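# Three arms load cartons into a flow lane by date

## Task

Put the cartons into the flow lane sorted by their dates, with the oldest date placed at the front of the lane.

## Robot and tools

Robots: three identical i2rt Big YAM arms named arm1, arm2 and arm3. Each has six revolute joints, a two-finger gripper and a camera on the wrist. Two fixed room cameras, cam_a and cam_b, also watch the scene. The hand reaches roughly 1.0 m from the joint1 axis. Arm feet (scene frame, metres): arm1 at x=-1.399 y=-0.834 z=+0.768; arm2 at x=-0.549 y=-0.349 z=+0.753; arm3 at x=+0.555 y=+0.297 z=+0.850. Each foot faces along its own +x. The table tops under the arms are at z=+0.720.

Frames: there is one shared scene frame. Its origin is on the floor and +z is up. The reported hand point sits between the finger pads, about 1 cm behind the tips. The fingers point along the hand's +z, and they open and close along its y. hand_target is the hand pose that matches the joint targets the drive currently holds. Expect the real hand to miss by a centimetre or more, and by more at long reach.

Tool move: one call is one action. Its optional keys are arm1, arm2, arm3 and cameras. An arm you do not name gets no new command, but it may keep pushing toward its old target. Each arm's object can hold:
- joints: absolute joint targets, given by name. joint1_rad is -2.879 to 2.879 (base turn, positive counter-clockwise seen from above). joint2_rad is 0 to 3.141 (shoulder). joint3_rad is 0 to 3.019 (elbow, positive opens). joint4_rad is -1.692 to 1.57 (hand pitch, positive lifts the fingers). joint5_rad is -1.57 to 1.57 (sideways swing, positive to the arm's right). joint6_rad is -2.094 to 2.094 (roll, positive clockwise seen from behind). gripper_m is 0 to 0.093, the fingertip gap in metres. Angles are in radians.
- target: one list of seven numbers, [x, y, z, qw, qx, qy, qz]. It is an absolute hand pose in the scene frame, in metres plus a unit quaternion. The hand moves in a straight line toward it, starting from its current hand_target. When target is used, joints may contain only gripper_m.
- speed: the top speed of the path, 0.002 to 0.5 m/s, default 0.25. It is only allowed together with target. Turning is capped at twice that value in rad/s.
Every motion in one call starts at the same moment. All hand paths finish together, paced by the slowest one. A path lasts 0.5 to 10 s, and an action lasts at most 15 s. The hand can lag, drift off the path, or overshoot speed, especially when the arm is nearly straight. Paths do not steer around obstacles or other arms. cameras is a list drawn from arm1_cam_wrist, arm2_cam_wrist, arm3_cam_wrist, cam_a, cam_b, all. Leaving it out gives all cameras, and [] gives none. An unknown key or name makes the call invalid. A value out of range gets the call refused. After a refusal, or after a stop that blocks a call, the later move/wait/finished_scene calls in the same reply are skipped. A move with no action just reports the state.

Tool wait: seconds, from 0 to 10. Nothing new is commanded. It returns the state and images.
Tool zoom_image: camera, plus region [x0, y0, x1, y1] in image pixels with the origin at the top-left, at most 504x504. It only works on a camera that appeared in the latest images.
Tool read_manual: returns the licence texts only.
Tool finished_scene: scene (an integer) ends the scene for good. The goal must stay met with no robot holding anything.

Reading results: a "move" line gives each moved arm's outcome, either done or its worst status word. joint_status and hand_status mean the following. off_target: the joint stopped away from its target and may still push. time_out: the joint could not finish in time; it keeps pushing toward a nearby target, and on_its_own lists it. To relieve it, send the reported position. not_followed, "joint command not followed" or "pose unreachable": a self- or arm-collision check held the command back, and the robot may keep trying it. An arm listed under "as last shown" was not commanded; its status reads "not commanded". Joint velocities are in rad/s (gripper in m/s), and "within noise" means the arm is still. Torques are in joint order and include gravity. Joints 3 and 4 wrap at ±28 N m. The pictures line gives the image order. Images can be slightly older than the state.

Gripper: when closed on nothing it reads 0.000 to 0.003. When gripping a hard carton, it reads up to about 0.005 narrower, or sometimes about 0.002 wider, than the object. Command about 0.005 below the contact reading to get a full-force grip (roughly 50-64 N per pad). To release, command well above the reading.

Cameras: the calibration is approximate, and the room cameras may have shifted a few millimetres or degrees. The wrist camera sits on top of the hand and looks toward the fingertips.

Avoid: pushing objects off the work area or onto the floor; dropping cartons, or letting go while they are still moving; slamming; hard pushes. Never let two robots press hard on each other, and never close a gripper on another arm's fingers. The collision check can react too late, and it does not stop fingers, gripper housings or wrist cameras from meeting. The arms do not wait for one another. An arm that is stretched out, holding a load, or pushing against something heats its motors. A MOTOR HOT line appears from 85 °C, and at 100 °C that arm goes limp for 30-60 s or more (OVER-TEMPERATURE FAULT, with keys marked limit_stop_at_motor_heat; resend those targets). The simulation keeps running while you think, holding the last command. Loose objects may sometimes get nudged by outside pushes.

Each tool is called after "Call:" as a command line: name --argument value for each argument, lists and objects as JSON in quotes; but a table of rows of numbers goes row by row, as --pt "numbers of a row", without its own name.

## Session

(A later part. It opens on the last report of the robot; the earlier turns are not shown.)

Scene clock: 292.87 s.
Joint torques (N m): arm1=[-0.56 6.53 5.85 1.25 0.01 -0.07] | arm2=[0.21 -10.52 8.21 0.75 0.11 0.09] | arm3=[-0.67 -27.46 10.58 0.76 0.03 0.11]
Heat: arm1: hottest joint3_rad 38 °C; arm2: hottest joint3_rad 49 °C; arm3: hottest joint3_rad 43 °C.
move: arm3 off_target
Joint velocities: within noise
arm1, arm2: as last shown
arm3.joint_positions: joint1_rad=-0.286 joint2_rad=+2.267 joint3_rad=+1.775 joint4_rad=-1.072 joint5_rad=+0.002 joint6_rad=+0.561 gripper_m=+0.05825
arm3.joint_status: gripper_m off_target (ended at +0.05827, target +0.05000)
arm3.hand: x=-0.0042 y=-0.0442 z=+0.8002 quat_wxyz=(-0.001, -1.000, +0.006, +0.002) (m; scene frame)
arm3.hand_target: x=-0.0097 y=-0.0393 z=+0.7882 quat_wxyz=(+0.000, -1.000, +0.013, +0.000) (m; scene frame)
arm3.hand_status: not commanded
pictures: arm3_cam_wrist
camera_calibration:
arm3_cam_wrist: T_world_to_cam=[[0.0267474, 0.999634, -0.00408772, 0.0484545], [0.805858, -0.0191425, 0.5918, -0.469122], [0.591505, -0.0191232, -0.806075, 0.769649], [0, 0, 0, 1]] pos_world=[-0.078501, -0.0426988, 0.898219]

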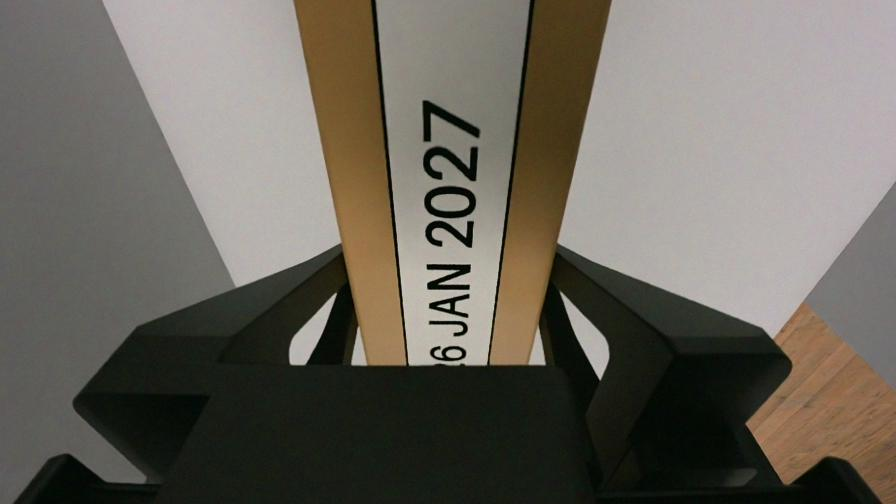

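Call:
move --arm3 '{"target": [0.02, -0.04, 0.91, 0, 1, 0, 0], "speed": 0.3}' --cameras '[]'

Call:
move --arm3 '{"target": [0.34, 0.0, 0.92, 0, 1, 0, 0], "speed": 0.4}' --cameras '[]'

Call:
move --arm3 '{"target": [0.50, -0.345, 0.865, 0.008, 0.999, 0, -0.0419], "speed": 0.4}' --cameras '["arm3_cam_wrist"]'

Call:
move --arm3 '{"target": [0.50, -0.333, 0.803, 0.008, 0.999, 0, -0.0419], "speed": 0.15}' --cameras '[]'

Call:
move --arm3 '{"target": [0.50, -0.332, 0.789, 0.008, 0.999, 0, -0.0419], "speed": 0.08}' --cameras '["arm3_cam_wrist"]'

Scene clock: 300.73 s.
Joint torques (N m): arm1=[-0.56 6.53 5.85 1.25 0.02 -0.07] | arm2=[0.09 -10.4 8.2 0.77 0.12 0.09] | arm3=[0.97 -28.98 12.81 -0.01 0.05 0.09]
Heat: arm1: hottest joint3_rad 38 °C; arm2: hottest joint3_rad 49 °C; arm3: hottest joint3_rad 44 °C.
move: arm3 off_target
Joint velocities: within noise
arm1, arm2: as last shown
arm3.joint_positions: joint1_rad=-0.283 joint2_rad=+2.097 joint3_rad=+1.743 joint4_rad=-1.242 joint5_rad=+0.002 joint6_rad=+0.561 gripper_m=+0.05825
arm3.joint_status: not commanded
arm3.hand: x=+0.0239 y=-0.0291 z=+0.8949 quat_wxyz=(+0.007, -1.000, +0.004, -0.011) (m; scene frame)
arm3.hand_target: x=+0.0203 y=-0.0397 z=+0.9100 quat_wxyz=(+0.000, -1.000, +0.000, +0.000) (m; scene frame)
arm3.hand_status: off_target (0.019 m and 1.6 deg from the pose sent, 0.113 m and 0.7 deg at the start)
pictures: none
No camera images: "cameras" was empty.

Scene clock: 302.67 s.
Joint torques (N m): arm1=[-0.5 6.53 5.87 1.25 0.01 -0.07] | arm2=[0.15 -10.4 8.2 0.76 0.12 0.09] | arm3=[0.73 -16.38 10.02 0.64 0.21 0.16]
Heat: arm1: hottest joint3_rad 38 °C; arm2: hottest joint3_rad 49 °C; arm3: hottest joint3_rad 44 °C.
move: arm3 off_target
Joint velocities: within noise
arm1: as last shown
arm2.joint_positions: joint1_rad=-1.606 joint2_rad=+1.436 joint3_rad=+1.218 joint4_rad=-1.339 joint5_rad=-0.016 joint6_rad=+0.989 gripper_m=+0.07995
arm2.joint_status: not commanded
arm2.hand: x=-0.3269 y=+0.0023 z=+0.9374 quat_wxyz=(-0.002, +0.004, -1.000, -0.004) (m; scene frame)
arm2.hand_target: x=-0.3300 y=+0.0000 z=+0.9300 quat_wxyz=(+0.000, +0.000, -1.000, +0.000) (m; scene frame)
arm2.hand_status: not commanded
arm3.joint_positions: joint1_rad=+0.102 joint2_rad=+1.465 joint3_rad=+0.883 joint4_rad=-1.031 joint5_rad=-0.002 joint6_rad=+0.939 gripper_m=+0.05825
arm3.joint_status: not commanded
arm3.hand: x=+0.3426 y=+0.0087 z=+0.9083 quat_wxyz=(+0.017, -1.000, +0.000, -0.014) (m; scene frame)
arm3.hand_target: x=+0.3401 y=+0.0001 z=+0.9200 quat_wxyz=(+0.000, -1.000, +0.000, +0.000) (m; scene frame)
arm3.hand_status: off_target (0.015 m and 2.5 deg from the pose sent, 0.318 m and 1.6 deg at the start)
pictures: none
No camera images: "cameras" was empty.

Scene clock: 304.83 s.
Joint torques (N m): arm1=[-0.56 6.42 5.86 1.26 0.01 -0.07] | arm2=[0.15 -10.46 8.21 0.76 0.12 0.09] | arm3=[-0.32 -27.4 15.05 -0.12 0.32 0.16]
Heat: arm1: hottest joint3_rad 38 °C; arm2: hottest joint3_rad 49 °C; arm3: hottest joint3_rad 44 °C.
move: arm3 off_target
Joint velocities: within noise
arm1, arm2: as last shown
arm3.joint_positions: joint1_rad=+0.680 joint2_rad=+2.146 joint3_rad=+1.692 joint4_rad=-1.137 joint5_rad=+0.080 joint6_rad=+1.499 gripper_m=+0.05825
arm3.joint_status: not commanded
arm3.hand: x=+0.5061 y=-0.3237 z=+0.8480 quat_wxyz=(+0.013, -0.999, -0.009, +0.038) (m; scene frame)
arm3.hand_target: x=+0.5001 y=-0.3438 z=+0.8655 quat_wxyz=(-0.008, -0.999, +0.000, +0.042) (m; scene frame)
arm3.hand_status: off_target (0.028 m and 2.6 deg from the pose sent, 0.390 m and 7.0 deg at the start; pose on its path clipped on 19 of 65 steps)
pictures: arm3_cam_wrist
camera_calibration:
arm3_cam_wrist: T_world_to_cam=[[-0.00115536, 0.999738, 0.0228591, 0.305741], [0.846776, -0.0111818, 0.531833, -0.881312], [0.531949, 0.0199709, -0.846541, 0.578125], [0, 0, 0, 1]] pos_world=[0.439094, -0.327061, 0.951128]

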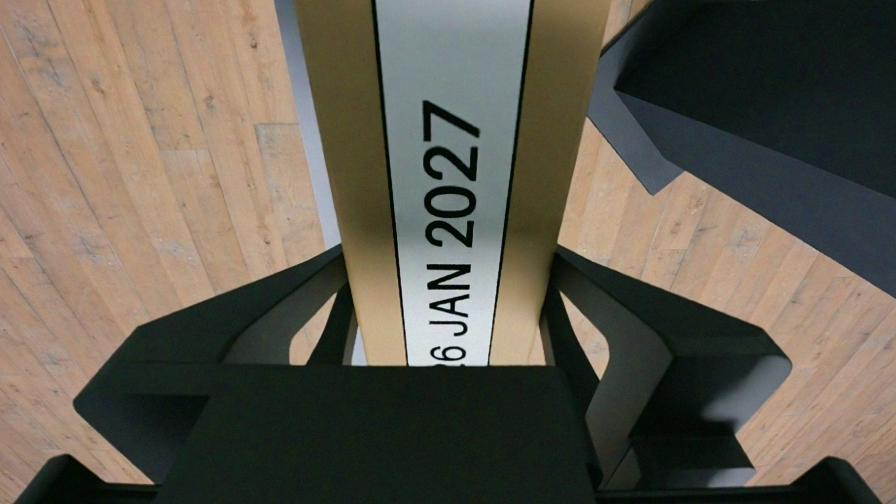

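Scene clock: 306.00 s.
Joint torques (N m): arm1=[-0.56 6.48 5.85 1.25 0.01 -0.07] | arm2=[0.21 -10.4 8.21 0.76 0.12 0.09] | arm3=[-0.38 -27.46 10.13 0.51 0.25 0.15]
Heat: arm1: hottest joint3_rad 38 °C; arm2: hottest joint3_rad 49 °C; arm3: hottest joint3_rad 44 °C.
move: arm3 done
Joint velocities: within noise
arm1, arm2: as last shown
arm3.joint_positions: joint1_rad=+0.680 joint2_rad=+2.197 joint3_rad=+1.648 joint4_rad=-1.012 joint5_rad=+0.082 joint6_rad=+1.499 gripper_m=+0.05825
arm3.joint_status: not commanded
arm3.hand: x=+0.5057 y=-0.3279 z=+0.8028 quat_wxyz=(-0.002, -0.999, -0.008, +0.040) (m; scene frame)
arm3.hand_target: x=+0.5001 y=-0.3328 z=+0.8031 quat_wxyz=(-0.008, -0.999, +0.000, +0.042) (m; scene frame)
arm3.hand_status: done (0.008 m and 1.1 deg from the pose sent, 0.046 m and 2.6 deg at the start)
pictures: none
No camera images: "cameras" was empty.

Scene clock: 306.97 s.
Joint torques (N m): arm1=[-0.56 6.48 5.85 1.26 0.02 -0.08] | arm2=[0.21 -10.46 8.21 0.76 0.12 0.09] | arm3=[-0.62 -26.11 9.5 1.07 0.26 0.12]
Heat: arm1: hottest joint3_rad 38 °C; arm2: hottest joint3_rad 49 °C; arm3: hottest joint3_rad 44 °C.
move: arm3 off_target
Joint velocities: within noise
arm1, arm2: as last shown
arm3.joint_positions: joint1_rad=+0.680 joint2_rad=+2.197 joint3_rad=+1.645 joint4_rad=-0.999 joint5_rad=+0.082 joint6_rad=+1.500 gripper_m=+0.05825
arm3.joint_status: not commanded
arm3.hand: x=+0.5056 y=-0.3295 z=+0.8018 quat_wxyz=(-0.007, -0.999, -0.008, +0.041) (m; scene frame)
arm3.hand_target: x=+0.5001 y=-0.3316 z=+0.7893 quat_wxyz=(-0.008, -0.999, +0.000, +0.042) (m; scene frame)
arm3.hand_status: off_target (0.014 m and 0.9 deg from the pose sent, 0.015 m and 1.1 deg at the start)
pictures: arm3_cam_wrist
camera_calibration:
arm3_cam_wrist: T_world_to_cam=[[-0.000289433, 0.999853, -0.0171431, 0.344256], [0.848896, 0.0093068, 0.528477, -0.848031], [0.528559, -0.0143997, -0.848774, 0.531625], [0, 0, 0, 1]] pos_world=[0.438995, -0.328658, 0.905297]

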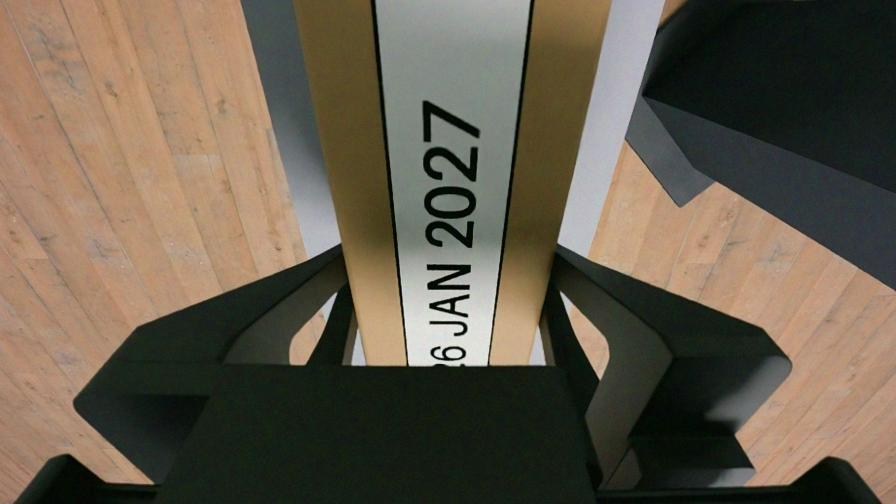

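Call:
move --arm3 '{"target": [0.50, -0.332, 0.797, 0.008, 0.999, 0, -0.0419], "speed": 0.1, "joints": {"gripper_m": 0.085}}' --cameras '["arm3_cam_wrist"]'

Scene clock: 311.37 s.
Joint torques (N m): arm1=[-0.56 6.53 5.87 1.26 0.01 -0.07] | arm2=[0.15 -10.4 8.2 0.76 0.11 0.09] | arm3=[-0.62 -27.05 9.92 0.29 0.26 0.13]
Heat: arm1: hottest joint3_rad 38 °C; arm2: hottest joint3_rad 49 °C; arm3: hottest joint3_rad 44 °C.
move: arm3 done
Joint velocities: within noise
arm1, arm2: as last shown
arm3.joint_positions: joint1_rad=+0.680 joint2_rad=+2.197 joint3_rad=+1.645 joint4_rad=-0.991 joint5_rad=+0.082 joint6_rad=+1.500 gripper_m=+0.08494
arm3.joint_status: all done
arm3.hand: x=+0.5055 y=-0.3315 z=+0.8018 quat_wxyz=(-0.011, -0.999, -0.007, +0.041) (m; scene frame)
arm3.hand_target: x=+0.5001 y=-0.3320 z=+0.7972 quat_wxyz=(-0.008, -0.999, +0.000, +0.042) (m; scene frame)
arm3.hand_status: done (0.007 m and 0.9 deg from the pose sent, 0.008 m and 0.9 deg at the start)
pictures: arm3_cam_wrist
camera_calibration:
arm3_cam_wrist: T_world_to_cam=[[-0.00027835, 0.999685, -0.0250813, 0.352481], [0.849149, 0.013483, 0.527981, -0.846302], [0.528153, -0.0211508, -0.848886, 0.529658], [0, 0, 0, 1]] pos_world=[0.438995, -0.329757, 0.905291]

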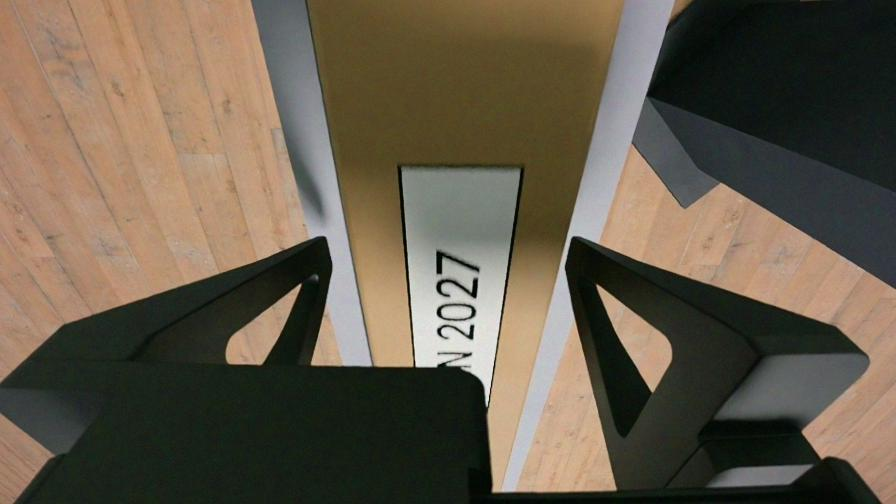

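Call:
move --arm3 '{"target": [0.50, -0.325, 0.93, 0, 1, 0, 0], "speed": 0.3}' --cameras '["arm3_cam_wrist", "cam_b"]'

Call:
zoom_image --camera "cam_b" --region '[300, 170, 570, 340]'

Scene clock: 315.47 s.
Joint torques (N m): arm1=[-0.56 6.48 5.85 1.25 0.01 -0.07] | arm2=[0.15 -10.46 8.2 0.76 0.11 0.09] | arm3=[-0.44 -24.53 13.09 -0.06 0.05 -0.03]
Heat: arm1: hottest joint3_rad 38 °C; arm2: hottest joint3_rad 49 °C; arm3: hottest joint3_rad 44 °C.
move: arm3 off_target
Joint velocities: within noise
arm1.joint_positions: joint1_rad=+0.211 joint2_rad=+0.442 joint3_rad=+1.545 joint4_rad=-1.492 joint5_rad=+0.001 joint6_rad=+0.208 gripper_m=+0.08997
arm1.joint_status: not commanded
arm1.hand: x=-1.4296 y=-0.9416 z=+1.3685 quat_wxyz=(-0.380, -0.711, -0.432, +0.404) (m; scene frame)
arm1.hand_target: x=-1.4318 y=-0.9435 z=+1.3664 quat_wxyz=(-0.371, -0.716, -0.431, +0.404) (m; scene frame)
arm1.hand_status: not commanded
arm2: as last shown
arm3.joint_positions: joint1_rad=+0.657 joint2_rad=+2.025 joint3_rad=+1.738 joint4_rad=-1.273 joint5_rad=+0.004 joint6_rad=+1.494 gripper_m=+0.08494
arm3.joint_status: not commanded
arm3.hand: x=+0.5054 y=-0.3187 z=+0.9368 quat_wxyz=(-0.005, -1.000, +0.000, +0.001) (m; scene frame)
arm3.hand_target: x=+0.5000 y=-0.3247 z=+0.9299 quat_wxyz=(+0.000, -1.000, +0.000, +0.000) (m; scene frame)
arm3.hand_status: off_target (0.011 m and 0.6 deg from the pose sent, 0.129 m and 4.9 deg at the start)
pictures: arm3_cam_wrist, cam_b
camera_calibration:
arm3_cam_wrist: T_world_to_cam=[[0.0161405, 0.999786, -0.0129079, 0.323513], [0.80488, -0.00533262, 0.593413, -0.962603], [0.593218, -0.0199673, -0.804794, 0.570729], [0, 0, 0, 1]] pos_world=[0.430992, -0.317181, 1.03472]

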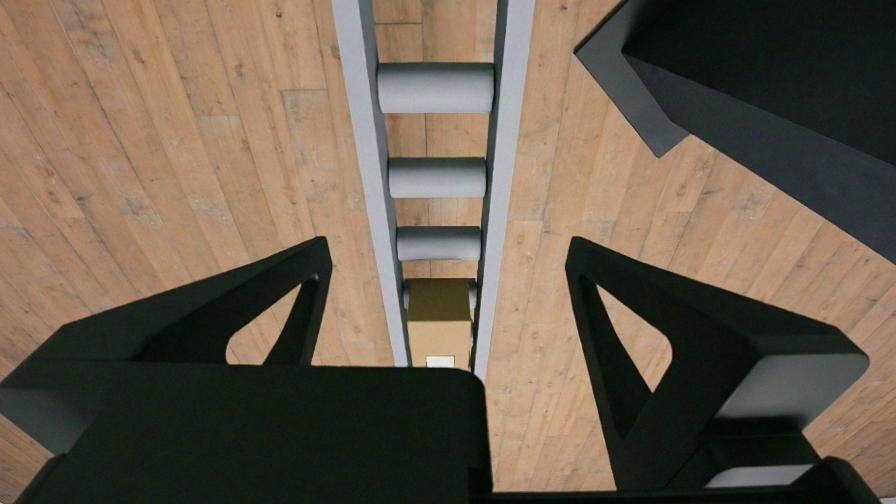

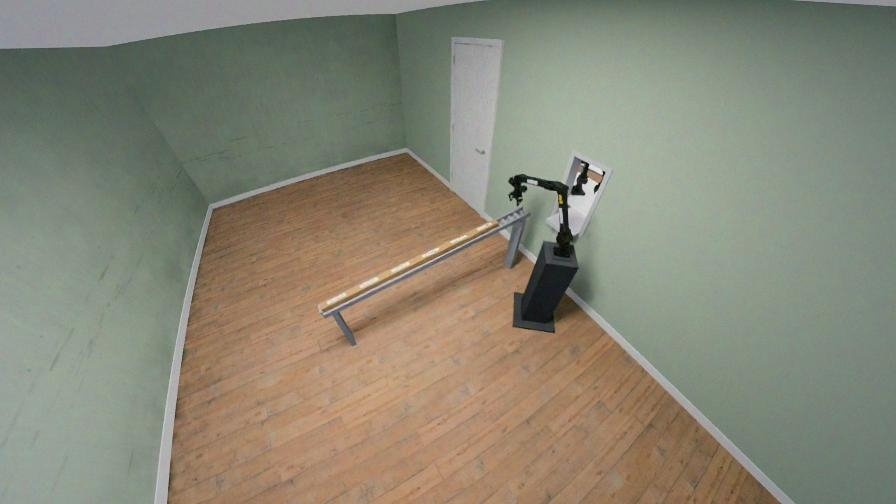

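Scaled by 1.867 from the camera's 896x504 image, which has a finer 1280x720 frame.

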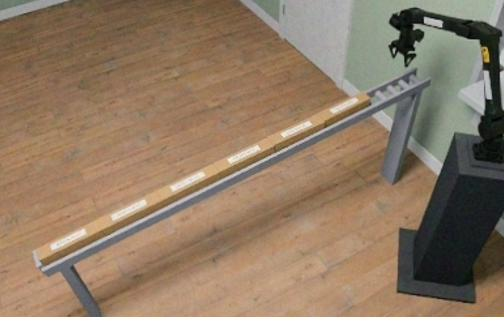

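Call:
finished_scene --scene 2

The scene is finished: the task was done.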